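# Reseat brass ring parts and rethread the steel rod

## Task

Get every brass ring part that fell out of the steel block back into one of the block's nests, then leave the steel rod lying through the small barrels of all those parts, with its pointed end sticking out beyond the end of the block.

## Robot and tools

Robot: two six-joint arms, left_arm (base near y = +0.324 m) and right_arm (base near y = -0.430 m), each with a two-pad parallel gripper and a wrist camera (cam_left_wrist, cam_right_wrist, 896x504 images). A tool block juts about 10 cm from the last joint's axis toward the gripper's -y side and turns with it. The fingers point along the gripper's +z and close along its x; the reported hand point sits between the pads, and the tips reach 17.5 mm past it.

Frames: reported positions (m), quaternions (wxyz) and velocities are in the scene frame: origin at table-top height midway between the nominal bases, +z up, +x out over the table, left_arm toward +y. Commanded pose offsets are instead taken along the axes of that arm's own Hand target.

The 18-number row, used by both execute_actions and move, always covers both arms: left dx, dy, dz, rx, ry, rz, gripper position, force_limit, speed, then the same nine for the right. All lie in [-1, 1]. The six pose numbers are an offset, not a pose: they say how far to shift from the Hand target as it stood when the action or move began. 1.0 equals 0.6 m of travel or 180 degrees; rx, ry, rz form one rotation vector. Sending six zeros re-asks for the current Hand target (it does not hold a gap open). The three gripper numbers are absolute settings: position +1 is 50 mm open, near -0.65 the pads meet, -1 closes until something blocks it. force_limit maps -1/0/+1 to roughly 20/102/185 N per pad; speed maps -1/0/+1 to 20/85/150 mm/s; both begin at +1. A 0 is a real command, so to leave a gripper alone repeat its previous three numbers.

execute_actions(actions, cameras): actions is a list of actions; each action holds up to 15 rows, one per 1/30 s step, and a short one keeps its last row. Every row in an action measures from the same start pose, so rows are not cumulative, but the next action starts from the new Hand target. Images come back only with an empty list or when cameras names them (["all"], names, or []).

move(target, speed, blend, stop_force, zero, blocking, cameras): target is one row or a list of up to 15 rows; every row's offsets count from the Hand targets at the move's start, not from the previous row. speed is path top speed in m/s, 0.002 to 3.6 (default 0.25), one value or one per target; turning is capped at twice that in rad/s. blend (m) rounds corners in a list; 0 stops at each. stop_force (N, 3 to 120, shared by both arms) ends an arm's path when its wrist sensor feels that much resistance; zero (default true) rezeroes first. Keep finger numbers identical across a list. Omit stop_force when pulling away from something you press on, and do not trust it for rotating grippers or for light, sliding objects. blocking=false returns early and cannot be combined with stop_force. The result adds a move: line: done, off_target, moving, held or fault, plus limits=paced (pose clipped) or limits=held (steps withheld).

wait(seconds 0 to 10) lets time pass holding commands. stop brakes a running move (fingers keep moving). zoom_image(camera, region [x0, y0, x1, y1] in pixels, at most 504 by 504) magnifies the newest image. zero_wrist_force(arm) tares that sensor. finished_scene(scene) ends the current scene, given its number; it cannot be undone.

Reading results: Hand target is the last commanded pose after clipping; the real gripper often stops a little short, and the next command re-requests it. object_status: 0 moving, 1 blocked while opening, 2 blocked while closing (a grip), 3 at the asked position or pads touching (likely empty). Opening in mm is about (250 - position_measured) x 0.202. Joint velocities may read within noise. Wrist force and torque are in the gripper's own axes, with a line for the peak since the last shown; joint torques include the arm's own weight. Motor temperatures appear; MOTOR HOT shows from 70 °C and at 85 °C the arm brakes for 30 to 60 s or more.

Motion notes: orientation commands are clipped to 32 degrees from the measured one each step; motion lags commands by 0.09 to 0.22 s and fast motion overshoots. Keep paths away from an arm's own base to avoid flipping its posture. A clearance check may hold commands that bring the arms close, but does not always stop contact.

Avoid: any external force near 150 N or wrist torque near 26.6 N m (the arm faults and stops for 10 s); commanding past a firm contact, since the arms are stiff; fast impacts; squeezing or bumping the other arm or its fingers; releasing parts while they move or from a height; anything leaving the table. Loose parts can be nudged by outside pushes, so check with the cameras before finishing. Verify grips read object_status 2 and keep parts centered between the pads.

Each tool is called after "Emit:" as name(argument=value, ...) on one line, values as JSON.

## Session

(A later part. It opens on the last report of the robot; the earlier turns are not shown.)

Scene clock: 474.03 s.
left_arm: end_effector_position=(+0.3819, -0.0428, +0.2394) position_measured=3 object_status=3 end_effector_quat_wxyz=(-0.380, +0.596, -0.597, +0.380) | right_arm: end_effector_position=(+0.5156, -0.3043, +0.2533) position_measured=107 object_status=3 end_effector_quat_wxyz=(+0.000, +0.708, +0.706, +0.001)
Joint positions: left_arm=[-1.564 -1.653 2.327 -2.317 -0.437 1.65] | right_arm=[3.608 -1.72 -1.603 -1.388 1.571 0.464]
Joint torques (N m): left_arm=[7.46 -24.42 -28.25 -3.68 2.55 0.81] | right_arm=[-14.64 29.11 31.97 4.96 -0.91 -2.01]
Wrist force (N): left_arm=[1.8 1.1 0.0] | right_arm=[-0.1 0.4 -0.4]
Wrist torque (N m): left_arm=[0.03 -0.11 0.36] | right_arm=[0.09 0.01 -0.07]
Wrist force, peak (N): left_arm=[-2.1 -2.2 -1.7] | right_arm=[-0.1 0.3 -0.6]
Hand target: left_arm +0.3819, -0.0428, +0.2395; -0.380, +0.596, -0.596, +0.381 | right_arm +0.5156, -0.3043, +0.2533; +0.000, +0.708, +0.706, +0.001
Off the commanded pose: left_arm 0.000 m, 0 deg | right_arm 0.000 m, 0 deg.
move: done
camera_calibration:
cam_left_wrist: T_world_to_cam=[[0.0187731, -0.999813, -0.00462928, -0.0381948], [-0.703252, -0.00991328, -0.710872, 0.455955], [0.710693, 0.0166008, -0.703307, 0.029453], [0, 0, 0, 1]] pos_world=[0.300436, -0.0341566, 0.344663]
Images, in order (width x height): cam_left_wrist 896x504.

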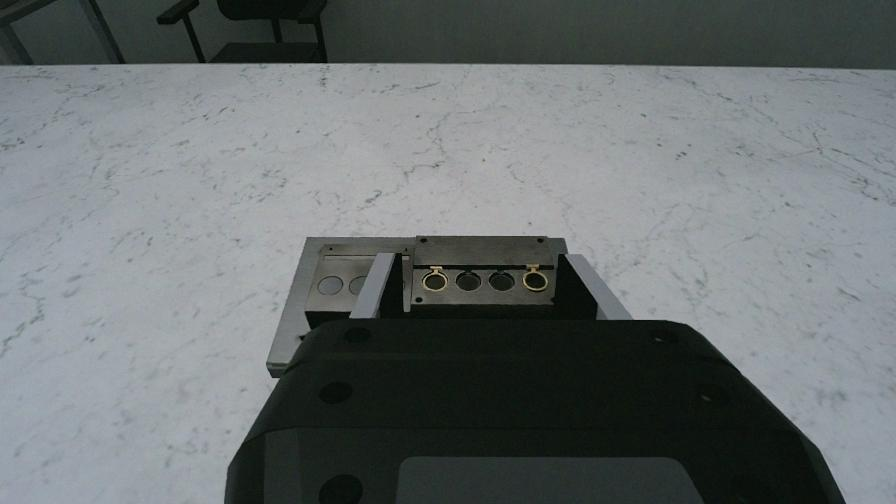

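Emit:
move(target=[0.0783,0.1076,0.120,0.083,0,0,1,1,1,0,0,0,0,0,0,0.3,-1,-1], speed=0.12, cameras=["cam_left_wrist"])

Emit:
zoom_image(camera="cam_left_wrist", region=[380, 200, 520, 300])

Scene clock: 486.90 s.
left_arm: end_effector_position=(+0.4199, -0.0899, +0.1505) position_measured=3 object_status=3 end_effector_quat_wxyz=(-0.454, +0.542, -0.542, +0.455) end_effector_velocity=(+0.000, +0.000, -0.001) end_effector_angular_velocity=(+0.002, +0.001, +0.001) | right_arm: end_effector_position=(+0.5156, -0.3043, +0.2533) position_measured=107 object_status=3 end_effector_quat_wxyz=(+0.000, +0.708, +0.706, +0.001)
Joint positions: left_arm=[-1.526 -1.051 2.309 -3.216 -0.189 1.963] | right_arm=[3.608 -1.72 -1.603 -1.388 1.571 0.464]
Joint velocities: left_arm=[0 0 0 0.006 0 -0.004] | right_arm=[within noise]
Joint torques (N m): left_arm=[7.49 -33.79 -1.27 -1.4 2.95 -1.14] | right_arm=[-13.72 29.73 32.02 4.72 -0.96 -1.85]
Wrist force (N): left_arm=[2.7 1.8 0.1] | right_arm=[0.0 0.2 -0.5]
Wrist torque (N m): left_arm=[0.07 -0.12 0.21] | right_arm=[0.05 -0.02 -0.07]
Wrist force, peak (N): left_arm=[3.1 3.5 0.6] | right_arm=[-0.1 0.3 -0.6]
Hand target: left_arm +0.4199, -0.0899, +0.1506; -0.454, +0.542, -0.542, +0.455 | right_arm +0.5156, -0.3043, +0.2533; +0.000, +0.708, +0.706, +0.001
Off the commanded pose: left_arm 0.000 m, 0 deg | right_arm 0.000 m, 0 deg.
move: done
camera_calibration:
cam_left_wrist: T_world_to_cam=[[0.0194945, -0.99981, 0.000850368, -0.0875595], [-0.496197, -0.0104133, -0.868148, 0.355758], [0.867991, 0.0165022, -0.496305, -0.156476], [0, 0, 0, 1]] pos_world=[0.314052, -0.0812561, 0.231265]
Images, in order (width x height): cam_left_wrist 896x504.

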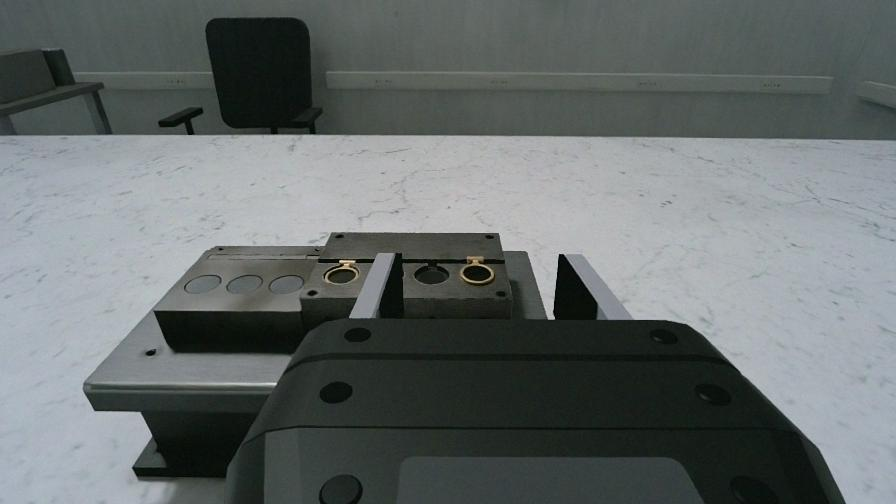

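Scaled by 3.600 from the camera's 896x504 image, which has a finer 1280x720 frame.

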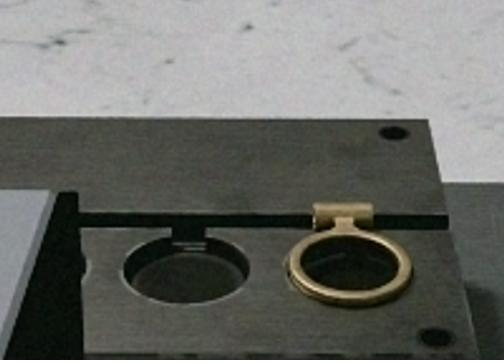

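Emit:
move(target=[-0.12,0,0,0,0,0,1,1,1,0,0,0,0,0,0,0.3,-1,-1], speed=0.12, cameras=["cam_left_wrist"])

Emit:
zoom_image(camera="cam_left_wrist", region=[410, 210, 550, 310])

Scene clock: 493.23 s.
left_arm: end_effector_position=(+0.4200, -0.0179, +0.1505) position_measured=3 object_status=3 end_effector_quat_wxyz=(-0.454, +0.542, -0.542, +0.455) | right_arm: end_effector_position=(+0.5156, -0.3043, +0.2533) position_measured=107 object_status=3 end_effector_quat_wxyz=(+0.000, +0.708, +0.706, +0.001)
Joint positions: left_arm=[-1.511 -1.085 2.486 -3.428 -0.195 2.034] | right_arm=[3.608 -1.72 -1.603 -1.388 1.571 0.464]
Joint torques (N m): left_arm=[-6.55 -31.16 -7.41 -1.62 0.85 -0.53] | right_arm=[-13.91 29.52 32.37 4.4 -0.97 -1.77]
Wrist force (N): left_arm=[2.7 1.5 0.3] | right_arm=[-0.1 0.0 -0.4]
Wrist torque (N m): left_arm=[0.00 -0.10 0.16] | right_arm=[0.03 0.01 -0.07]
Wrist force, peak (N): left_arm=[4.4 1.6 -0.5] | right_arm=[-0.1 0.2 -0.6]
Hand target: left_arm +0.4199, -0.0179, +0.1505; -0.454, +0.542, -0.542, +0.455 | right_arm +0.5156, -0.3043, +0.2533; +0.000, +0.708, +0.706, +0.001
Off the commanded pose: left_arm 0.000 m, 0 deg | right_arm 0.000 m, 0 deg.
move: done
camera_calibration:
cam_left_wrist: T_world_to_cam=[[0.0195445, -0.999809, 0.000941892, -0.015612], [-0.496002, -0.0105139, -0.868258, 0.356521], [0.868101, 0.0165025, -0.496113, -0.15783], [0, 0, 0, 1]] pos_world=[0.314152, -0.00925598, 0.231265]
Images, in order (width x height): cam_left_wrist 896x504.

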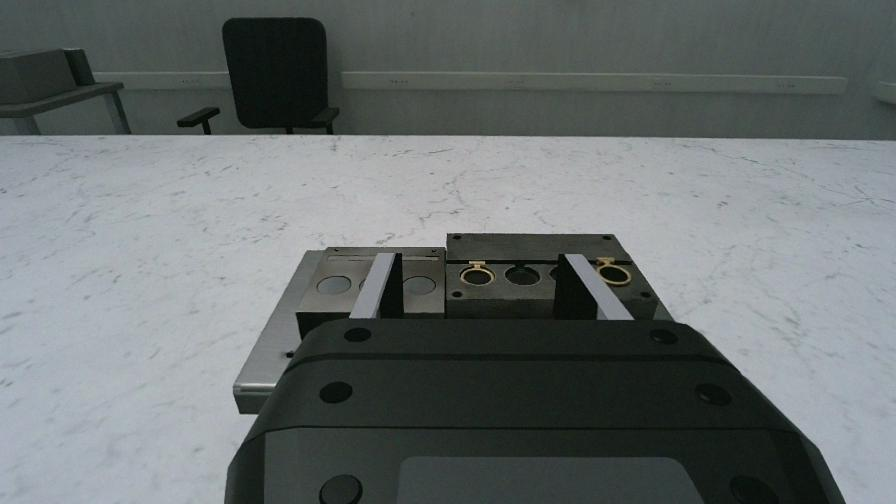

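Scaled by 3.600 from the camera's 896x504 image, which has a finer 1280x720 frame.

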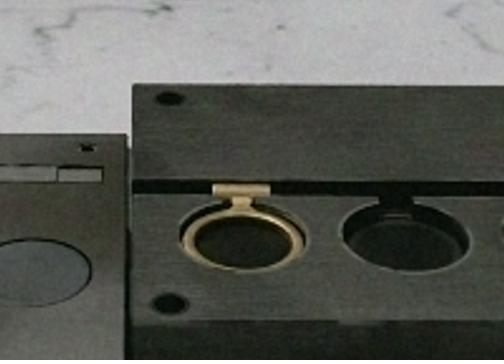

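Emit:
move(target=[[-0.167,-0.1415,-0.16,0,0,0,1,1,1,0,0,0,0,0,0,0.3,-1,-1],[-0.167,-0.1415,-0.16,0,0,0,1,1,1,0.3485,0.0078,0.155,0,0,-0.0139,0.3,-1,-1]], speed=[0.2,0.15], cameras=["cam_right_wrist"])

Emit:
zoom_image(camera="cam_right_wrist", region=[420, 220, 530, 340])

Scene clock: 550.40 s.
left_arm: end_effector_position=(+0.3594, +0.0655, +0.2326) position_measured=3 object_status=3 end_effector_quat_wxyz=(+0.418, -0.499, +0.569, -0.503) | right_arm: end_effector_position=(+0.5156, -0.3043, +0.2533) position_measured=107 object_status=3 end_effector_quat_wxyz=(+0.000, +0.708, +0.706, +0.001)
Joint positions: left_arm=[-1.734 -1.908 2.807 -2.607 -0.147 1.684] | right_arm=[3.608 -1.72 -1.603 -1.388 1.571 0.464]
Joint torques (N m): left_arm=[8.39 4.05 -22.34 -4.05 0.79 1.13] | right_arm=[-13.59 30.23 32.29 4.32 -0.89 -1.86]
Wrist force (N): left_arm=[2.4 1.8 0.3] | right_arm=[-0.3 0.2 -0.3]
Wrist torque (N m): left_arm=[0.00 -0.07 0.26] | right_arm=[0.05 0.04 -0.07]
Wrist force, peak (N): left_arm=[-4.5 -5.8 -4.9] | right_arm=[-0.1 0.3 -0.6]
Hand target: left_arm +0.3594, +0.0655, +0.2326; +0.418, -0.498, +0.569, -0.503 (not the last commanded pose) | right_arm +0.5156, -0.3043, +0.2533; +0.000, +0.708, +0.706, +0.001 (not the last commanded pose)
Off the commanded pose: left_arm 0.031 m, 9 deg | right_arm 0.229 m, 3 deg.
led back after a hold (left arm): the arm was led back toward your command in small steps, so it may still be short of it.
move: held (left_arm; a check stopped the path), off_target (right_arm); path passed 1 of 2 targets; limits=held
pose unreachable (left arm): on one or more control steps of this call, first in action 0 (counted from 0), this arm could not follow its commanded pose, so it was not sent that pose on those steps. It may still have moved: this result reports where it is.
cause: moving toward the commanded pose would bring two parts of the arm too close to each other (joints 3 (elbow) and 4 (wrist 1) lie between them).
camera_calibration:
cam_right_wrist: T_world_to_cam=[[0.0183475, 0.999801, 0.0078468, 0.301333], [0.944769, -0.019905, 0.327132, -0.55302], [0.327223, 0.00141136, -0.944946, 0.197679], [0, 0, 0, 1]] pos_world=[0.452262, -0.31256, 0.365342]
Images, in order (width x height): cam_right_wrist 896x504.

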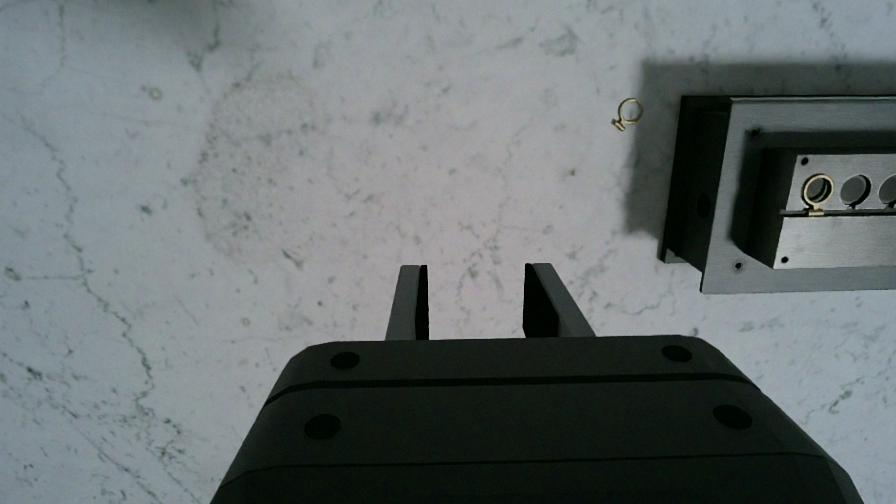

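Scaled by 4.200 from the camera's 896x504 image, which has a finer 1280x720 frame.

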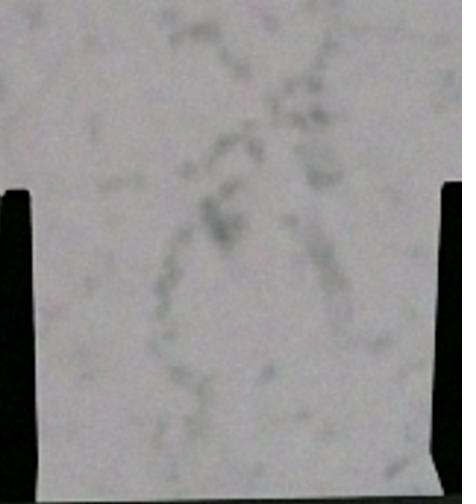

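Emit:
move(target=[0.108,-0.252,0.013,0,0,0,1,1,1,0,0,0,0,0,0,0.3,-1,-1], speed=0.12)

Emit:
move(target=[0,0,0,0,0,0,1,1,1,0.3485,0.0078,0.155,0,0,-0.0139,0.3,-1,-1], speed=0.15, cameras=["cam_right_wrist"])

Emit:
zoom_image(camera="cam_right_wrist", region=[420, 220, 530, 340])

Scene clock: 559.70 s.
left_arm: end_effector_position=(+0.3793, +0.0006, +0.3825) position_measured=3 object_status=3 end_effector_quat_wxyz=(+0.418, -0.499, +0.569, -0.503) | right_arm: end_effector_position=(+0.5156, -0.3043, +0.2533) position_measured=107 object_status=3 end_effector_quat_wxyz=(+0.000, +0.708, +0.706, +0.001)
Joint positions: left_arm=[-1.628 -1.871 2.446 -2.853 -0.192 2.263] | right_arm=[3.608 -1.72 -1.603 -1.388 1.571 0.464]
Joint torques (N m): left_arm=[-7.23 -7.46 -21.11 -1.39 3.23 1.28] | right_arm=[-13.91 31.13 32.54 3.97 -0.98 -1.8]
Wrist force (N): left_arm=[2.4 1.3 0.6] | right_arm=[-0.2 0.1 -0.3]
Wrist torque (N m): left_arm=[-0.11 -0.06 0.17] | right_arm=[0.05 0.02 -0.07]
Wrist force, peak (N): left_arm=[1.4 3.9 0.3] | right_arm=[-0.2 0.5 -0.5]
Hand target: left_arm +0.3793, +0.0006, +0.3826; +0.418, -0.498, +0.569, -0.503 | right_arm +0.5156, -0.3043, +0.2533; +0.000, +0.708, +0.706, +0.001
Off the commanded pose: left_arm 0.000 m, 0 deg | right_arm 0.000 m, 0 deg.
move: done

Scene clock: 561.40 s.
left_arm: end_effector_position=(+0.3793, +0.0006, +0.3826) position_measured=3 object_status=3 end_effector_quat_wxyz=(+0.418, -0.498, +0.569, -0.503) | right_arm: end_effector_position=(+0.5199, -0.1253, +0.1741) position_measured=107 object_status=3 end_effector_quat_wxyz=(+0.000, +0.694, +0.719, +0.001)
Joint positions: left_arm=[-1.628 -1.871 2.446 -2.853 -0.192 2.263] | right_arm=[3.86 -1.926 -1.548 -1.236 1.571 0.679]
Joint torques (N m): left_arm=[-9.32 -14.94 -23.93 -0.72 3.56 -0.44] | right_arm=[-13.84 42.66 15.19 1.03 1.5 -1.89]
Wrist force (N): left_arm=[2.5 1.3 0.4] | right_arm=[0.3 0.0 -0.1]
Wrist torque (N m): left_arm=[-0.13 -0.07 0.17] | right_arm=[0.01 -0.07 -0.07]
Wrist force, peak (N): left_arm=[2.9 1.5 0.3] | right_arm=[9.9 -2.7 5.8]
Hand target: left_arm +0.3793, +0.0006, +0.3826; +0.418, -0.498, +0.569, -0.503 | right_arm +0.5198, -0.1255, +0.1740; +0.000, +0.695, +0.719, +0.001 (not the last commanded pose)
Off the commanded pose: left_arm 0.000 m, 0 deg | right_arm 0.033 m, 0 deg.
move: held (right_arm; a check stopped the path); limits=held
pose unreachable (right arm): on one or more control steps of this call, first in action 0 (counted from 0), this arm could not follow its commanded pose, so it was not sent that pose on those steps. It may still have moved: this result reports where it is.
cause: moving toward the commanded pose would bring a part of the arm too close to another arm (a part of this arm just beyond joint 3 (elbow) and the left arm's gripper, at the place that arm is still heading or pushing toward).
camera_calibration:
cam_right_wrist: T_world_to_cam=[[-0.0191294, 0.999786, 0.00789479, 0.142407], [0.944773, 0.0154918, 0.32736, -0.523101], [0.327168, 0.013721, -0.944867, 0.122688], [0, 0, 0, 1]] pos_world=[0.456796, -0.135956, 0.286042]
Images, in order (width x height): cam_right_wrist 896x504.

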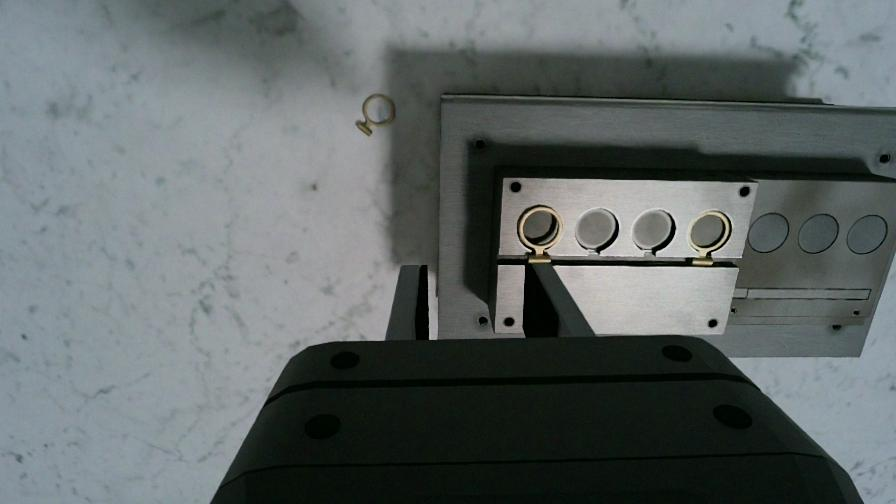

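Scaled by 4.200 from the camera's 896x504 image, which has a finer 1280x720 frame.

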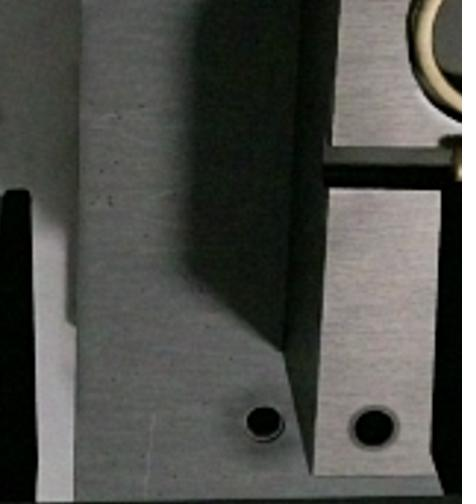

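Emit:
move(target=[-0.2105,-0.030,-0.258,-0.322,-0.3875,-0.438,1,1,1,0,0,0,0,0,0,0.3,-1,-1], speed=0.25)

Emit:
move(target=[0,0,0,0,0,0,1,1,1,0.0505,-0.0013,0.025,0,0,0,0.3,-1,-1], speed=0.12, cameras=["cam_right_wrist"])

Emit:
zoom_image(camera="cam_right_wrist", region=[420, 220, 530, 340])

Scene clock: 574.17 s.
left_arm: end_effector_position=(+0.2500, +0.1494, +0.4197) position_measured=3 object_status=3 end_effector_quat_wxyz=(-0.001, +1.000, +0.000, +0.000) | right_arm: end_effector_position=(+0.5198, -0.1255, +0.1740) position_measured=107 object_status=3 end_effector_quat_wxyz=(+0.000, +0.695, +0.719, +0.001)
Joint positions: left_arm=[-1.094 -2.044 1.684 -1.209 -1.57 0.502] | right_arm=[3.86 -1.926 -1.548 -1.237 1.571 0.679]
Joint torques (N m): left_arm=[1.7 3.1 -20.94 -0.94 -0.29 0.77] | right_arm=[-14.41 45.88 13.8 0.76 1.62 -2.12]
Wrist force (N): left_arm=[-0.6 -0.7 0.3] | right_arm=[-0.1 0.2 -0.2]
Wrist torque (N m): left_arm=[0.08 -0.11 -0.23] | right_arm=[0.04 -0.01 -0.07]
Wrist force, peak (N): left_arm=[3.0 1.6 0.8] | right_arm=[-0.2 0.3 -0.4]
Hand target: left_arm +0.2500, +0.1494, +0.4197; -0.001, +1.000, +0.000, +0.000 | right_arm +0.5198, -0.1255, +0.1740; +0.000, +0.695, +0.719, +0.001
Off the commanded pose: left_arm 0.000 m, 0 deg | right_arm 0.000 m, 0 deg.
move: done

Scene clock: 574.90 s.
left_arm: end_effector_position=(+0.2500, +0.1494, +0.4197) position_measured=3 object_status=3 end_effector_quat_wxyz=(-0.001, +1.000, +0.000, +0.000) | right_arm: end_effector_position=(+0.5180, -0.0949, +0.1592) position_measured=107 object_status=3 end_effector_quat_wxyz=(+0.000, +0.694, +0.720, +0.001) end_effector_velocity=(+0.001, -0.003, +0.002) end_effector_angular_velocity=(+0.000, -0.001, +0.003)
Joint positions: left_arm=[-1.094 -2.044 1.684 -1.209 -1.57 0.502] | right_arm=[3.898 -1.969 -1.527 -1.214 1.571 0.717]
Joint velocities: left_arm=[within noise] | right_arm=[-0.004 0.004 -0.001 -0.001 0 -0.007]
Joint torques (N m): left_arm=[3.89 2.98 -24.74 -1.03 -1.12 -0.2] | right_arm=[-13.55 45.89 13.47 0.8 -0.97 -1.96]
Wrist force (N): left_arm=[-0.2 -0.6 0.2] | right_arm=[-0.2 0.4 -0.2]
Wrist torque (N m): left_arm=[0.09 -0.18 -0.23] | right_arm=[0.08 0.00 0.03]
Wrist force, peak (N): left_arm=[-0.5 -0.9 0.2] | right_arm=[-2.1 0.7 -0.6]
Hand target: left_arm +0.2500, +0.1494, +0.4197; -0.001, +1.000, +0.000, +0.000 | right_arm +0.5180, -0.0952, +0.1591; +0.000, +0.695, +0.719, +0.001
Off the commanded pose: left_arm 0.000 m, 0 deg | right_arm 0.000 m, 0 deg.
move: done
camera_calibration:
cam_right_wrist: T_world_to_cam=[[-0.0191332, 0.999783, 0.00821037, 0.112011], [0.944732, 0.0153903, 0.327483, -0.51702], [0.327286, 0.0140224, -0.944821, 0.108747], [0, 0, 0, 1]] pos_world=[0.454997, -0.105555, 0.271142]
Images, in order (width x height): cam_right_wrist 896x504.

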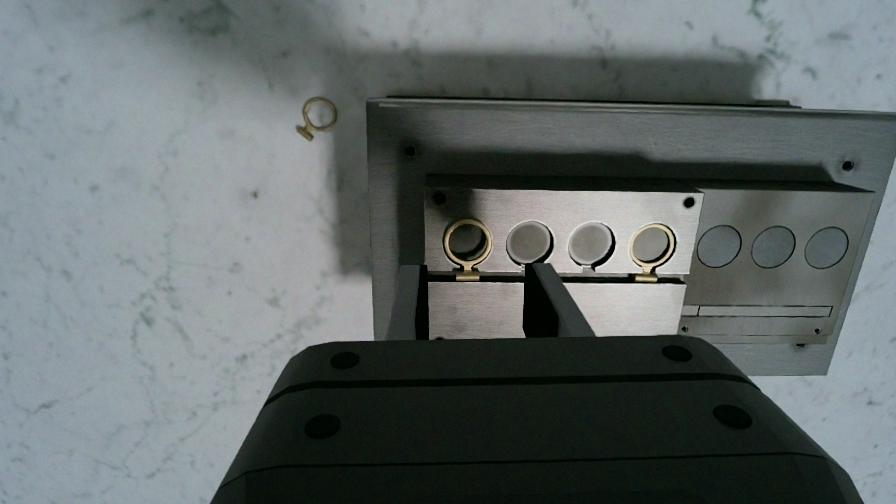

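Scaled by 4.200 from the camera's 896x504 image, which has a finer 1280x720 frame.

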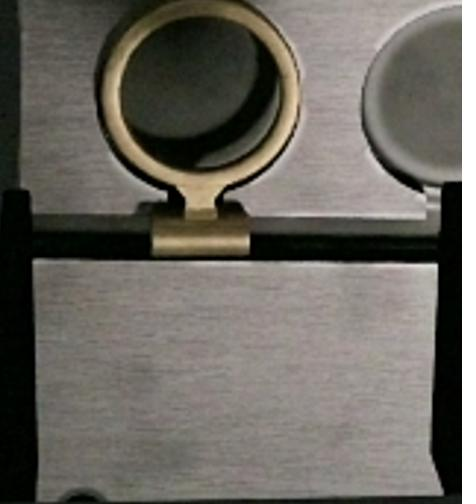

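Emit:
zoom_image(camera="cam_right_wrist", region=[430, 205, 510, 295])

Emit:
zoom_image(camera="cam_right_wrist", region=[615, 205, 695, 295])

Scaled by 5.600 from the camera's 896x504 image, which has a finer 1280x720 frame.

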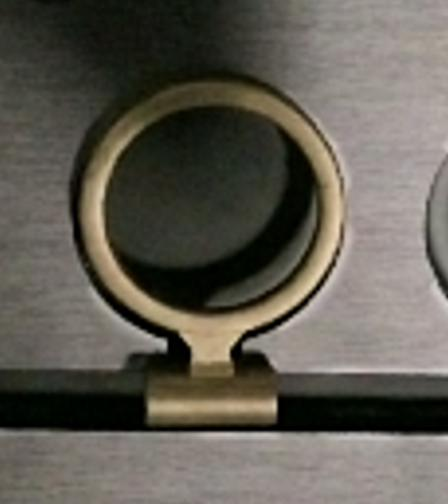

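Scaled by 5.600 from the camera's 896x504 image, which has a finer 1280x720 frame.

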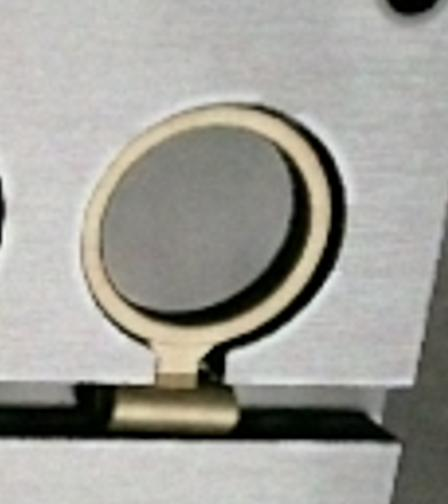

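Emit:
move(target=[[0,0,0,0,0,0,1,1,1,-0.0015,0.0033,0.055,0,0,-0.0022,0.3,-1,-1]], speed=0.06, cameras=["cam_right_wrist"])

Emit:
zoom_image(camera="cam_right_wrist", region=[400, 230, 550, 350])

Scene clock: 595.70 s.
left_arm: end_effector_position=(+0.2500, +0.1494, +0.4197) position_measured=3 object_status=3 end_effector_quat_wxyz=(-0.001, +1.000, +0.000, +0.000) | right_arm: end_effector_position=(+0.5201, -0.0961, +0.1259) position_measured=107 object_status=3 end_effector_quat_wxyz=(+0.000, +0.692, +0.722, +0.001) end_effector_velocity=(+0.000, +0.000, +0.002) end_effector_angular_velocity=(+0.000, +0.000, +0.001)
Joint positions: left_arm=[-1.094 -2.044 1.684 -1.209 -1.57 0.502] | right_arm=[3.895 -2.002 -1.571 -1.138 1.571 0.706]
Joint velocities: left_arm=[within noise] | right_arm=[0 0.002 0.003 -0.005 0 0]
Joint torques (N m): left_arm=[3.37 3.24 -25.51 -1.2 -0.99 -0.54] | right_arm=[-10.43 48.47 30.87 0.78 -0.54 0.18]
Wrist force (N): left_arm=[-0.6 -0.7 0.2] | right_arm=[-0.1 0.3 -0.3]
Wrist torque (N m): left_arm=[0.09 -0.11 -0.22] | right_arm=[0.06 -0.02 0.08]
Wrist force, peak (N): left_arm=[-0.6 -0.9 0.4] | right_arm=[-0.1 0.5 -1.2]
Hand target: left_arm +0.2500, +0.1494, +0.4197; -0.001, +1.000, +0.000, +0.000 | right_arm +0.5201, -0.0960, +0.1261; +0.000, +0.692, +0.722, +0.001
Off the commanded pose: left_arm 0.000 m, 0 deg | right_arm 0.000 m, 0 deg.
move: done
camera_calibration:
cam_right_wrist: T_world_to_cam=[[-0.0260489, 0.999631, 0.00772977, 0.117102], [0.94472, 0.0220884, 0.327134, -0.507289], [0.326842, 0.0158239, -0.944946, 0.0771425], [0, 0, 0, 1]] pos_world=[0.457083, -0.107074, 0.237942]
Images, in order (width x height): cam_right_wrist 896x504.

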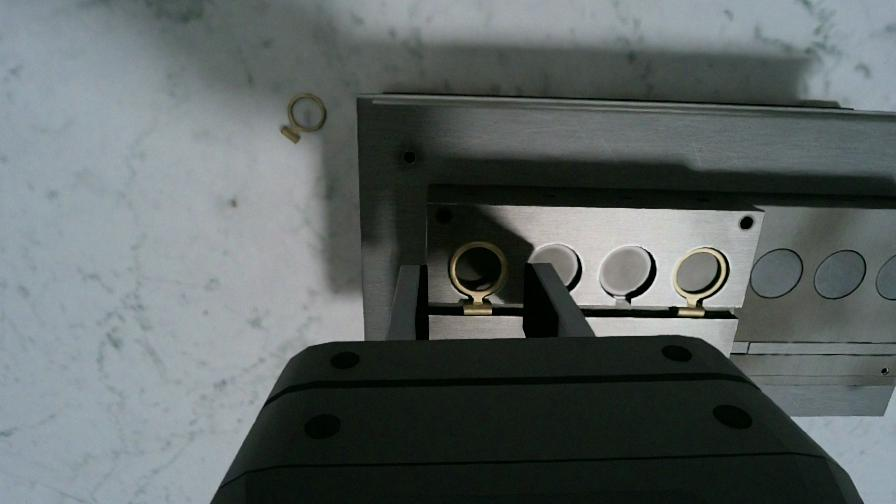

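Scaled by 3.360 from the camera's 896x504 image, which has a finer 1280x720 frame.

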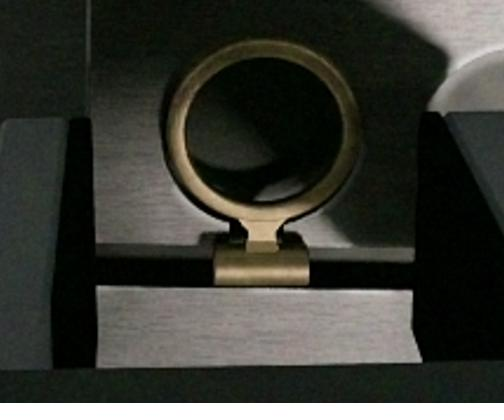

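Emit:
move(target=[0,0,0,0,0,0,1,1,1,0.0008,0,0.0112,0,0,0,0.3,-1,-1], speed=0.006, stop_force=3)

Emit:
move(target=[0,0,0,0,0,0,1,1,1,0,0,0,0,0,0,-1,-1,-1], speed=0.05, cameras=["cam_right_wrist"])

Emit:
zoom_image(camera="cam_right_wrist", region=[400, 230, 550, 350])

Scene clock: 603.27 s.
left_arm: end_effector_position=(+0.2500, +0.1494, +0.4197) position_measured=3 object_status=3 end_effector_quat_wxyz=(-0.001, +1.000, +0.000, +0.000) | right_arm: end_effector_position=(+0.5200, -0.0955, +0.1193) position_measured=107 object_status=3 end_effector_quat_wxyz=(+0.000, +0.692, +0.722, +0.001)
Joint positions: left_arm=[-1.094 -2.044 1.684 -1.209 -1.57 0.502] | right_arm=[3.895 -2.009 -1.579 -1.123 1.571 0.707]
Joint torques (N m): left_arm=[3.95 2.65 -25.67 -1.26 -1.11 -0.7] | right_arm=[12.38 46.9 23.09 1.59 1.31 1.97]
Wrist force (N): left_arm=[-0.5 -0.5 0.3] | right_arm=[-0.1 0.3 -0.3]
Wrist torque (N m): left_arm=[0.11 -0.13 -0.23] | right_arm=[0.05 -0.02 -0.07]
Wrist force, peak (N): left_arm=[-0.5 -1.0 0.3] | right_arm=[-0.1 0.4 -0.6]
Hand target: left_arm +0.2500, +0.1494, +0.4197; -0.001, +1.000, +0.000, +0.000 | right_arm +0.5201, -0.0955, +0.1194; +0.000, +0.692, +0.722, +0.001
Off the commanded pose: left_arm 0.000 m, 0 deg | right_arm 0.000 m, 0 deg.
move: done

Scene clock: 604.30 s.
left_arm: end_effector_position=(+0.2500, +0.1494, +0.4197) position_measured=3 object_status=3 end_effector_quat_wxyz=(-0.001, +1.000, +0.000, +0.000) | right_arm: end_effector_position=(+0.5201, -0.0954, +0.1195) position_measured=190 object_status=0 end_effector_quat_wxyz=(+0.000, +0.692, +0.722, +0.001)
Joint positions: left_arm=[-1.094 -2.044 1.684 -1.209 -1.57 0.502] | right_arm=[3.895 -2.009 -1.579 -1.123 1.571 0.707]
Joint torques (N m): left_arm=[3.96 4.55 -25.89 -1.31 -1.16 -0.6] | right_arm=[-3.65 21.58 5.09 -1.46 -5.54 1.58]
Wrist force (N): left_arm=[-0.8 -0.7 0.4] | right_arm=[18.7 -3.0 -23.1]
Wrist torque (N m): left_arm=[0.08 -0.08 -0.23] | right_arm=[0.11 0.08 0.08]
Wrist force, peak (N): left_arm=[-0.8 -0.7 0.4] | right_arm=[18.7 -3.0 -23.1]
Hand target: left_arm +0.2500, +0.1494, +0.4197; -0.001, +1.000, +0.000, +0.000 | right_arm +0.5201, -0.0955, +0.1194; +0.000, +0.692, +0.722, +0.001
Off the commanded pose: left_arm 0.000 m, 0 deg | right_arm 0.000 m, 0 deg.
move: done
camera_calibration:
cam_right_wrist: T_world_to_cam=[[-0.025993, 0.999629, 0.00816462, 0.116424], [0.944619, 0.0218882, 0.327437, -0.505256], [0.327137, 0.0162235, -0.944838, 0.0709676], [0, 0, 0, 1]] pos_world=[0.457085, -0.106473, 0.231542]
Images, in order (width x height): cam_right_wrist 896x504.

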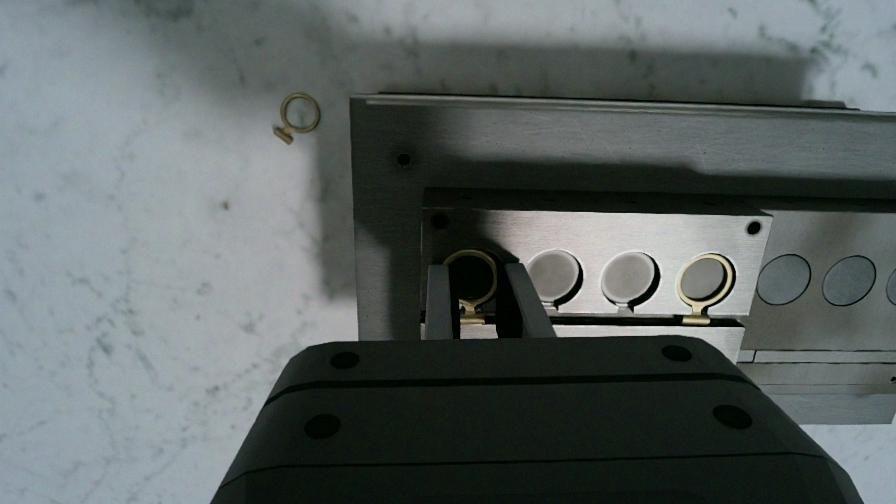

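Scaled by 3.360 from the camera's 896x504 image, which has a finer 1280x720 frame.

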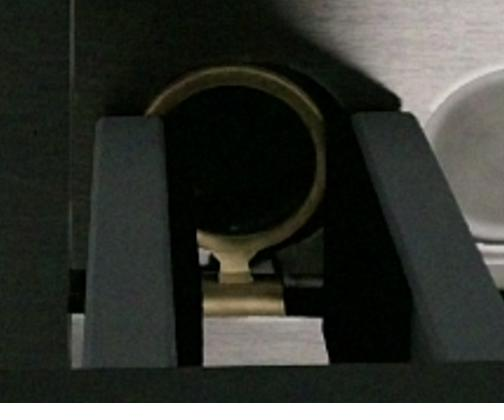

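Emit:
wait(seconds=0.3, cameras=["cam_right_wrist"])

Emit:
zoom_image(camera="cam_right_wrist", region=[400, 230, 550, 350])

Scene clock: 610.37 s.
left_arm: end_effector_position=(+0.2500, +0.1494, +0.4197) position_measured=3 object_status=3 end_effector_quat_wxyz=(-0.001, +1.000, +0.000, +0.000) | right_arm: end_effector_position=(+0.5201, -0.0955, +0.1194) position_measured=190 object_status=2 end_effector_quat_wxyz=(+0.000, +0.692, +0.722, +0.001)
Joint positions: left_arm=[-1.094 -2.044 1.684 -1.209 -1.57 0.502] | right_arm=[3.895 -2.009 -1.579 -1.123 1.571 0.707]
Joint torques (N m): left_arm=[2.93 1.73 -25.84 -1.42 -1.06 -0.63] | right_arm=[-27.31 15.18 -4.82 -3.87 -5.43 0.34]
Wrist force (N): left_arm=[-0.6 -0.7 0.2] | right_arm=[20.8 -4.0 -30.0]
Wrist torque (N m): left_arm=[0.08 -0.11 -0.23] | right_arm=[0.15 0.09 0.09]
Wrist force, peak (N): left_arm=[-0.8 -0.7 0.4] | right_arm=[21.0 -4.2 -30.1]
Hand target: left_arm +0.2500, +0.1494, +0.4197; -0.001, +1.000, +0.000, +0.000 | right_arm +0.5201, -0.0955, +0.1194; +0.000, +0.692, +0.722, +0.001
Tool commands: left_gripper/position=+1.0 left_gripper/force_limit=+1.0 left_gripper/speed=+1.0 right_gripper/position=-1.0 right_gripper/force_limit=-1.0 right_gripper/speed=-1.0
Off the commanded pose: left_arm 0.000 m, 0 deg | right_arm 0.000 m, 0 deg.
wait: 0.30 s; at rest from the start
camera_calibration:
cam_right_wrist: T_world_to_cam=[[-0.02599, 0.999631, 0.00785473, 0.116597], [0.94468, 0.0219899, 0.327254, -0.505162], [0.326961, 0.0159255, -0.944904, 0.0708444], [0, 0, 0, 1]] pos_world=[0.457084, -0.106574, 0.231342]
Images, in order (width x height): cam_right_wrist 896x504.

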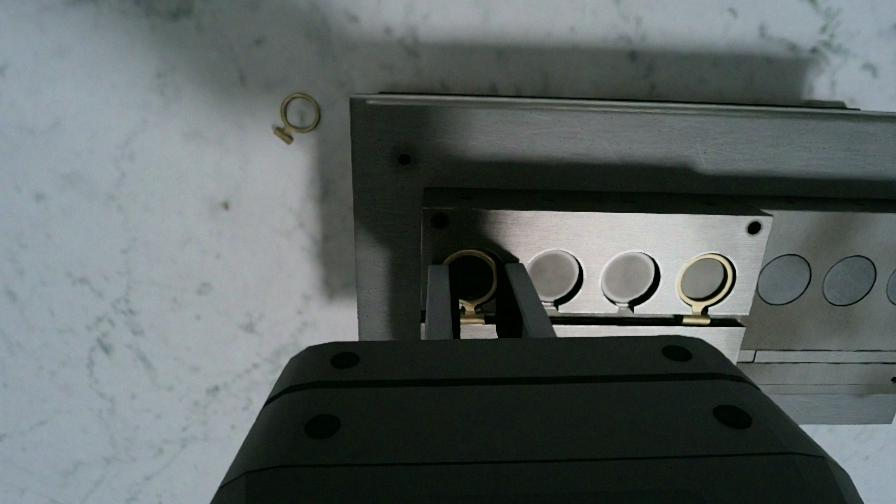

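Scaled by 3.360 from the camera's 896x504 image, which has a finer 1280x720 frame.

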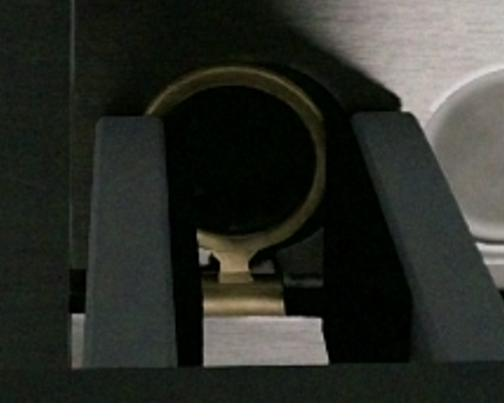

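Emit:
move(target=[[0,0,0,0,0,0,1,1,1,0,0,0,0,0,0,0.3,-1,-1],[0,0,0,0,0,0,1,1,1,0,0,-0.05,0,0,0,0.3,-1,-1]], speed=0.05, cameras=["cam_right_wrist"])

Emit:
zoom_image(camera="cam_right_wrist", region=[430, 205, 510, 295])

Scene clock: 618.57 s.
left_arm: end_effector_position=(+0.2500, +0.1494, +0.4197) position_measured=3 object_status=3 end_effector_quat_wxyz=(-0.001, +1.000, +0.000, +0.000) | right_arm: end_effector_position=(+0.5200, -0.0955, +0.1495) position_measured=107 object_status=3 end_effector_quat_wxyz=(+0.000, +0.692, +0.722, +0.001) end_effector_velocity=(+0.000, +0.000, -0.001) end_effector_angular_velocity=(+0.001, -0.002, +0.001)
Joint positions: left_arm=[-1.094 -2.044 1.684 -1.209 -1.57 0.502] | right_arm=[3.895 -1.98 -1.537 -1.193 1.571 0.707]
Joint velocities: left_arm=[within noise] | right_arm=[0.001 0 -0.003 0.005 0 0]
Joint torques (N m): left_arm=[4.63 2.84 -24.52 -1.53 -1.09 -0.85] | right_arm=[12.04 33.86 13.07 5.64 1.39 -1.71]
Wrist force (N): left_arm=[-0.6 -0.7 0.3] | right_arm=[0.0 0.3 -0.2]
Wrist torque (N m): left_arm=[0.08 -0.11 -0.23] | right_arm=[0.06 -0.04 -0.07]
Wrist force, peak (N): left_arm=[-1.0 -0.8 0.2] | right_arm=[21.0 -4.3 -30.1]
Hand target: left_arm +0.2500, +0.1494, +0.4197; -0.001, +1.000, +0.000, +0.000 | right_arm +0.5200, -0.0956, +0.1494; +0.000, +0.692, +0.722, +0.001
Off the commanded pose: left_arm 0.000 m, 0 deg | right_arm 0.000 m, 0 deg.
move: done
camera_calibration:
cam_right_wrist: T_world_to_cam=[[-0.0258953, 0.999634, 0.00788436, 0.116309], [0.944652, 0.0218892, 0.327342, -0.515067], [0.327049, 0.0159246, -0.944873, 0.0993317], [0, 0, 0, 1]] pos_world=[0.457084, -0.106573, 0.261542]
Images, in order (width x height): cam_right_wrist 896x504.

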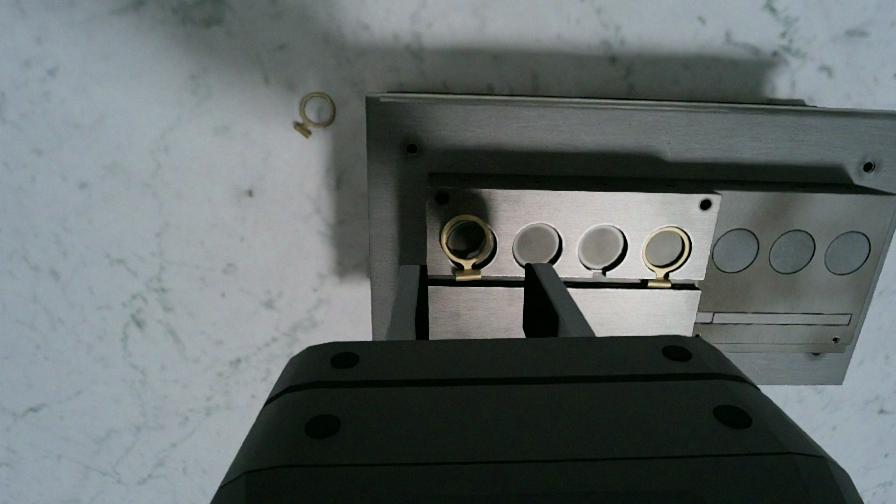

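Scaled by 5.600 from the camera's 896x504 image, which has a finer 1280x720 frame.

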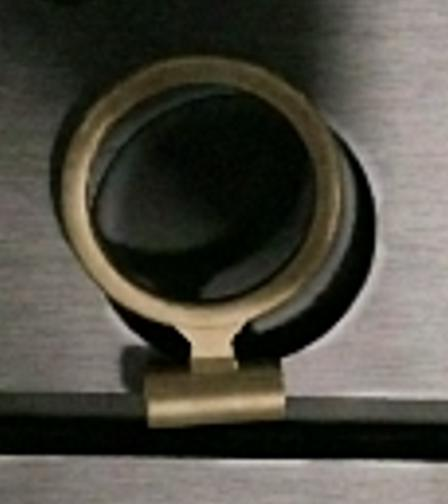

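Emit:
move(target=[[0,0,0,0,0,0,1,1,1,-0.0022,-0.0037,0.042,0,0,-0.015,0.3,-1,-1]], speed=0.06, cameras=["cam_right_wrist"])

Emit:
zoom_image(camera="cam_right_wrist", region=[400, 230, 550, 350])

Scene clock: 632.57 s.
left_arm: end_effector_position=(+0.2500, +0.1494, +0.4197) position_measured=3 object_status=3 end_effector_quat_wxyz=(-0.001, +1.000, +0.000, +0.000) | right_arm: end_effector_position=(+0.5179, -0.0970, +0.1240) position_measured=107 object_status=3 end_effector_quat_wxyz=(+0.000, +0.675, +0.738, +0.001) end_effector_velocity=(+0.000, +0.000, +0.001) end_effector_angular_velocity=(-0.001, +0.002, -0.006)
Joint positions: left_arm=[-1.094 -2.044 1.684 -1.209 -1.57 0.502] | right_arm=[3.896 -1.998 -1.581 -1.131 1.571 0.661]
Joint velocities: left_arm=[within noise] | right_arm=[0 0.001 0.002 -0.005 0.001 0.005]
Joint torques (N m): left_arm=[4.27 3.02 -25.01 -1.74 -1.18 -0.52] | right_arm=[11.17 48.55 30.38 0.45 0.79 2.36]
Wrist force (N): left_arm=[-0.4 -0.7 0.0] | right_arm=[-0.2 0.3 -0.4]
Wrist torque (N m): left_arm=[0.08 -0.15 -0.23] | right_arm=[0.06 0.00 -0.08]
Wrist force, peak (N): left_arm=[-0.4 -1.1 0.2] | right_arm=[0.1 0.4 -1.0]
Hand target: left_arm +0.2500, +0.1494, +0.4197; -0.001, +1.000, +0.000, +0.000 | right_arm +0.5179, -0.0969, +0.1241; +0.000, +0.675, +0.738, +0.001
Off the commanded pose: left_arm 0.000 m, 0 deg | right_arm 0.000 m, 0 deg.
move: done
camera_calibration:
cam_right_wrist: T_world_to_cam=[[-0.0732121, 0.997287, 0.00764684, 0.142243], [0.942604, 0.066689, 0.327185, -0.499188], [0.325787, 0.0311618, -0.944929, 0.0781038], [0, 0, 0, 1]] pos_world=[0.455505, -0.111, 0.236042]
Images, in order (width x height): cam_right_wrist 896x504.

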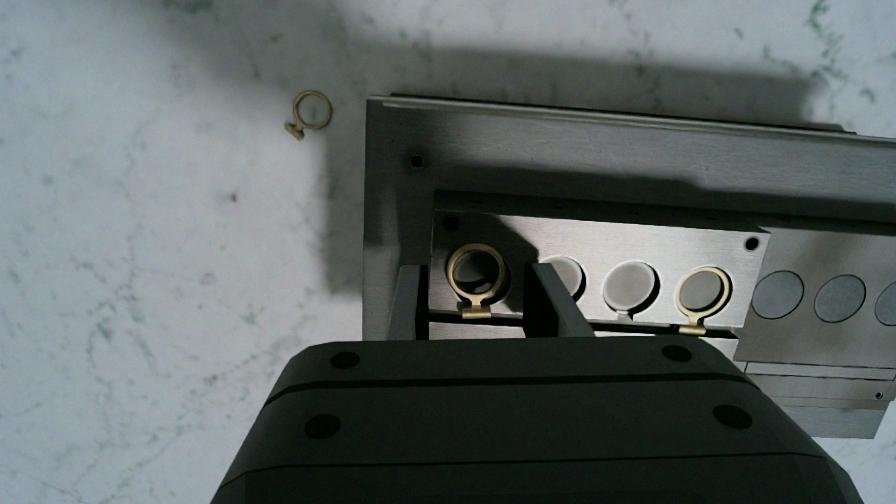

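Scaled by 3.360 from the camera's 896x504 image, which has a finer 1280x720 frame.

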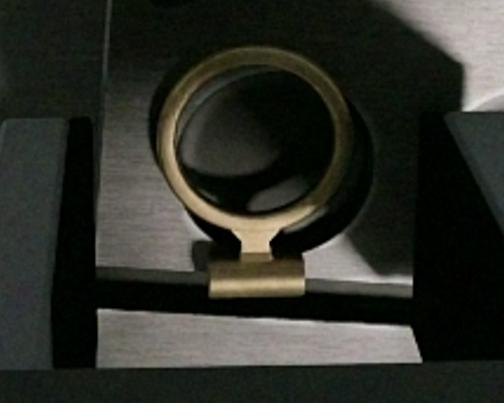

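Emit:
move(target=[0,0,0,0,0,0,1,1,1,-0.0008,0,0.0087,0,0,0,0.3,-1,-1], speed=0.006, stop_force=3)

Emit:
move(target=[0,0,0,0,0,0,1,1,1,0,0,0,0,0,0,-1,-1,-1], speed=0.05, cameras=["cam_right_wrist"])

Emit:
zoom_image(camera="cam_right_wrist", region=[400, 230, 550, 350])

Scene clock: 638.27 s.
left_arm: end_effector_position=(+0.2500, +0.1494, +0.4197) position_measured=3 object_status=3 end_effector_quat_wxyz=(-0.001, +1.000, +0.000, +0.000) | right_arm: end_effector_position=(+0.5179, -0.0974, +0.1189) position_measured=107 object_status=3 end_effector_quat_wxyz=(+0.000, +0.675, +0.738, +0.001)
Joint positions: left_arm=[-1.094 -2.044 1.684 -1.209 -1.57 0.502] | right_arm=[3.895 -2.003 -1.588 -1.119 1.571 0.66]
Joint torques (N m): left_arm=[3.78 3.34 -25.49 -1.69 -0.87 -0.56] | right_arm=[-13.53 45.03 25.38 1.57 0.4 -1.91]
Wrist force (N): left_arm=[-0.6 -0.7 0.4] | right_arm=[-0.3 0.2 -0.4]
Wrist torque (N m): left_arm=[0.07 -0.11 -0.23] | right_arm=[0.04 0.00 0.05]
Wrist force, peak (N): left_arm=[-0.7 -0.9 0.1] | right_arm=[-0.3 0.0 -0.6]
Hand target: left_arm +0.2500, +0.1494, +0.4197; -0.001, +1.000, +0.000, +0.000 | right_arm +0.5179, -0.0974, +0.1189; +0.000, +0.675, +0.738, +0.001
Off the commanded pose: left_arm 0.000 m, 0 deg | right_arm 0.000 m, 0 deg.
move: done

Scene clock: 639.07 s.
left_arm: end_effector_position=(+0.2500, +0.1494, +0.4197) position_measured=3 object_status=3 end_effector_quat_wxyz=(-0.001, +1.000, +0.000, +0.000) | right_arm: end_effector_position=(+0.5179, -0.0974, +0.1189) position_measured=167 object_status=0 end_effector_quat_wxyz=(+0.000, +0.675, +0.738, +0.001)
Joint positions: left_arm=[-1.094 -2.044 1.684 -1.209 -1.57 0.502] | right_arm=[3.895 -2.003 -1.588 -1.119 1.571 0.66]
Joint torques (N m): left_arm=[2.23 3.27 -24.07 -1.81 -1.02 -0.68] | right_arm=[-11.91 48.18 30.32 1.3 0.25 -1.61]
Wrist force (N): left_arm=[-0.5 -0.6 0.2] | right_arm=[-0.2 0.2 -0.3]
Wrist torque (N m): left_arm=[0.10 -0.13 -0.23] | right_arm=[0.03 0.00 0.05]
Wrist force, peak (N): left_arm=[-0.4 -0.8 0.5] | right_arm=[-0.3 0.3 -0.5]
Hand target: left_arm +0.2500, +0.1494, +0.4197; -0.001, +1.000, +0.000, +0.000 | right_arm +0.5179, -0.0974, +0.1189; +0.000, +0.675, +0.738, +0.001
Off the commanded pose: left_arm 0.000 m, 0 deg | right_arm 0.000 m, 0 deg.
move: done
camera_calibration:
cam_right_wrist: T_world_to_cam=[[-0.0730226, 0.997301, 0.00770641, 0.142588], [0.942578, 0.0664867, 0.327301, -0.497625], [0.325905, 0.0311643, -0.944889, 0.0732012], [0, 0, 0, 1]] pos_world=[0.455606, -0.111399, 0.230941]
Images, in order (width x height): cam_right_wrist 896x504.

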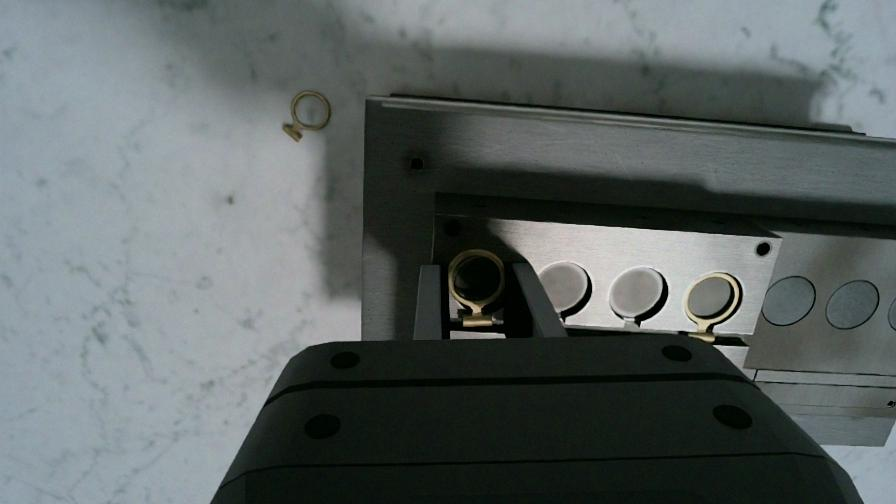

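Scaled by 3.360 from the camera's 896x504 image, which has a finer 1280x720 frame.

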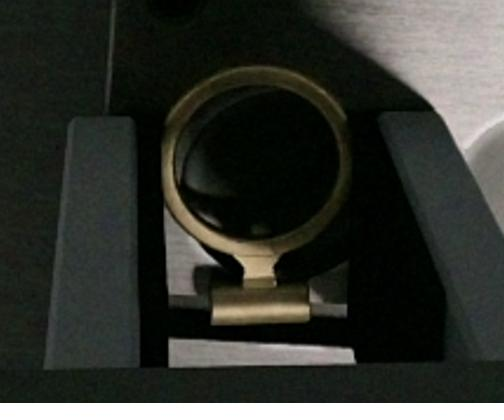

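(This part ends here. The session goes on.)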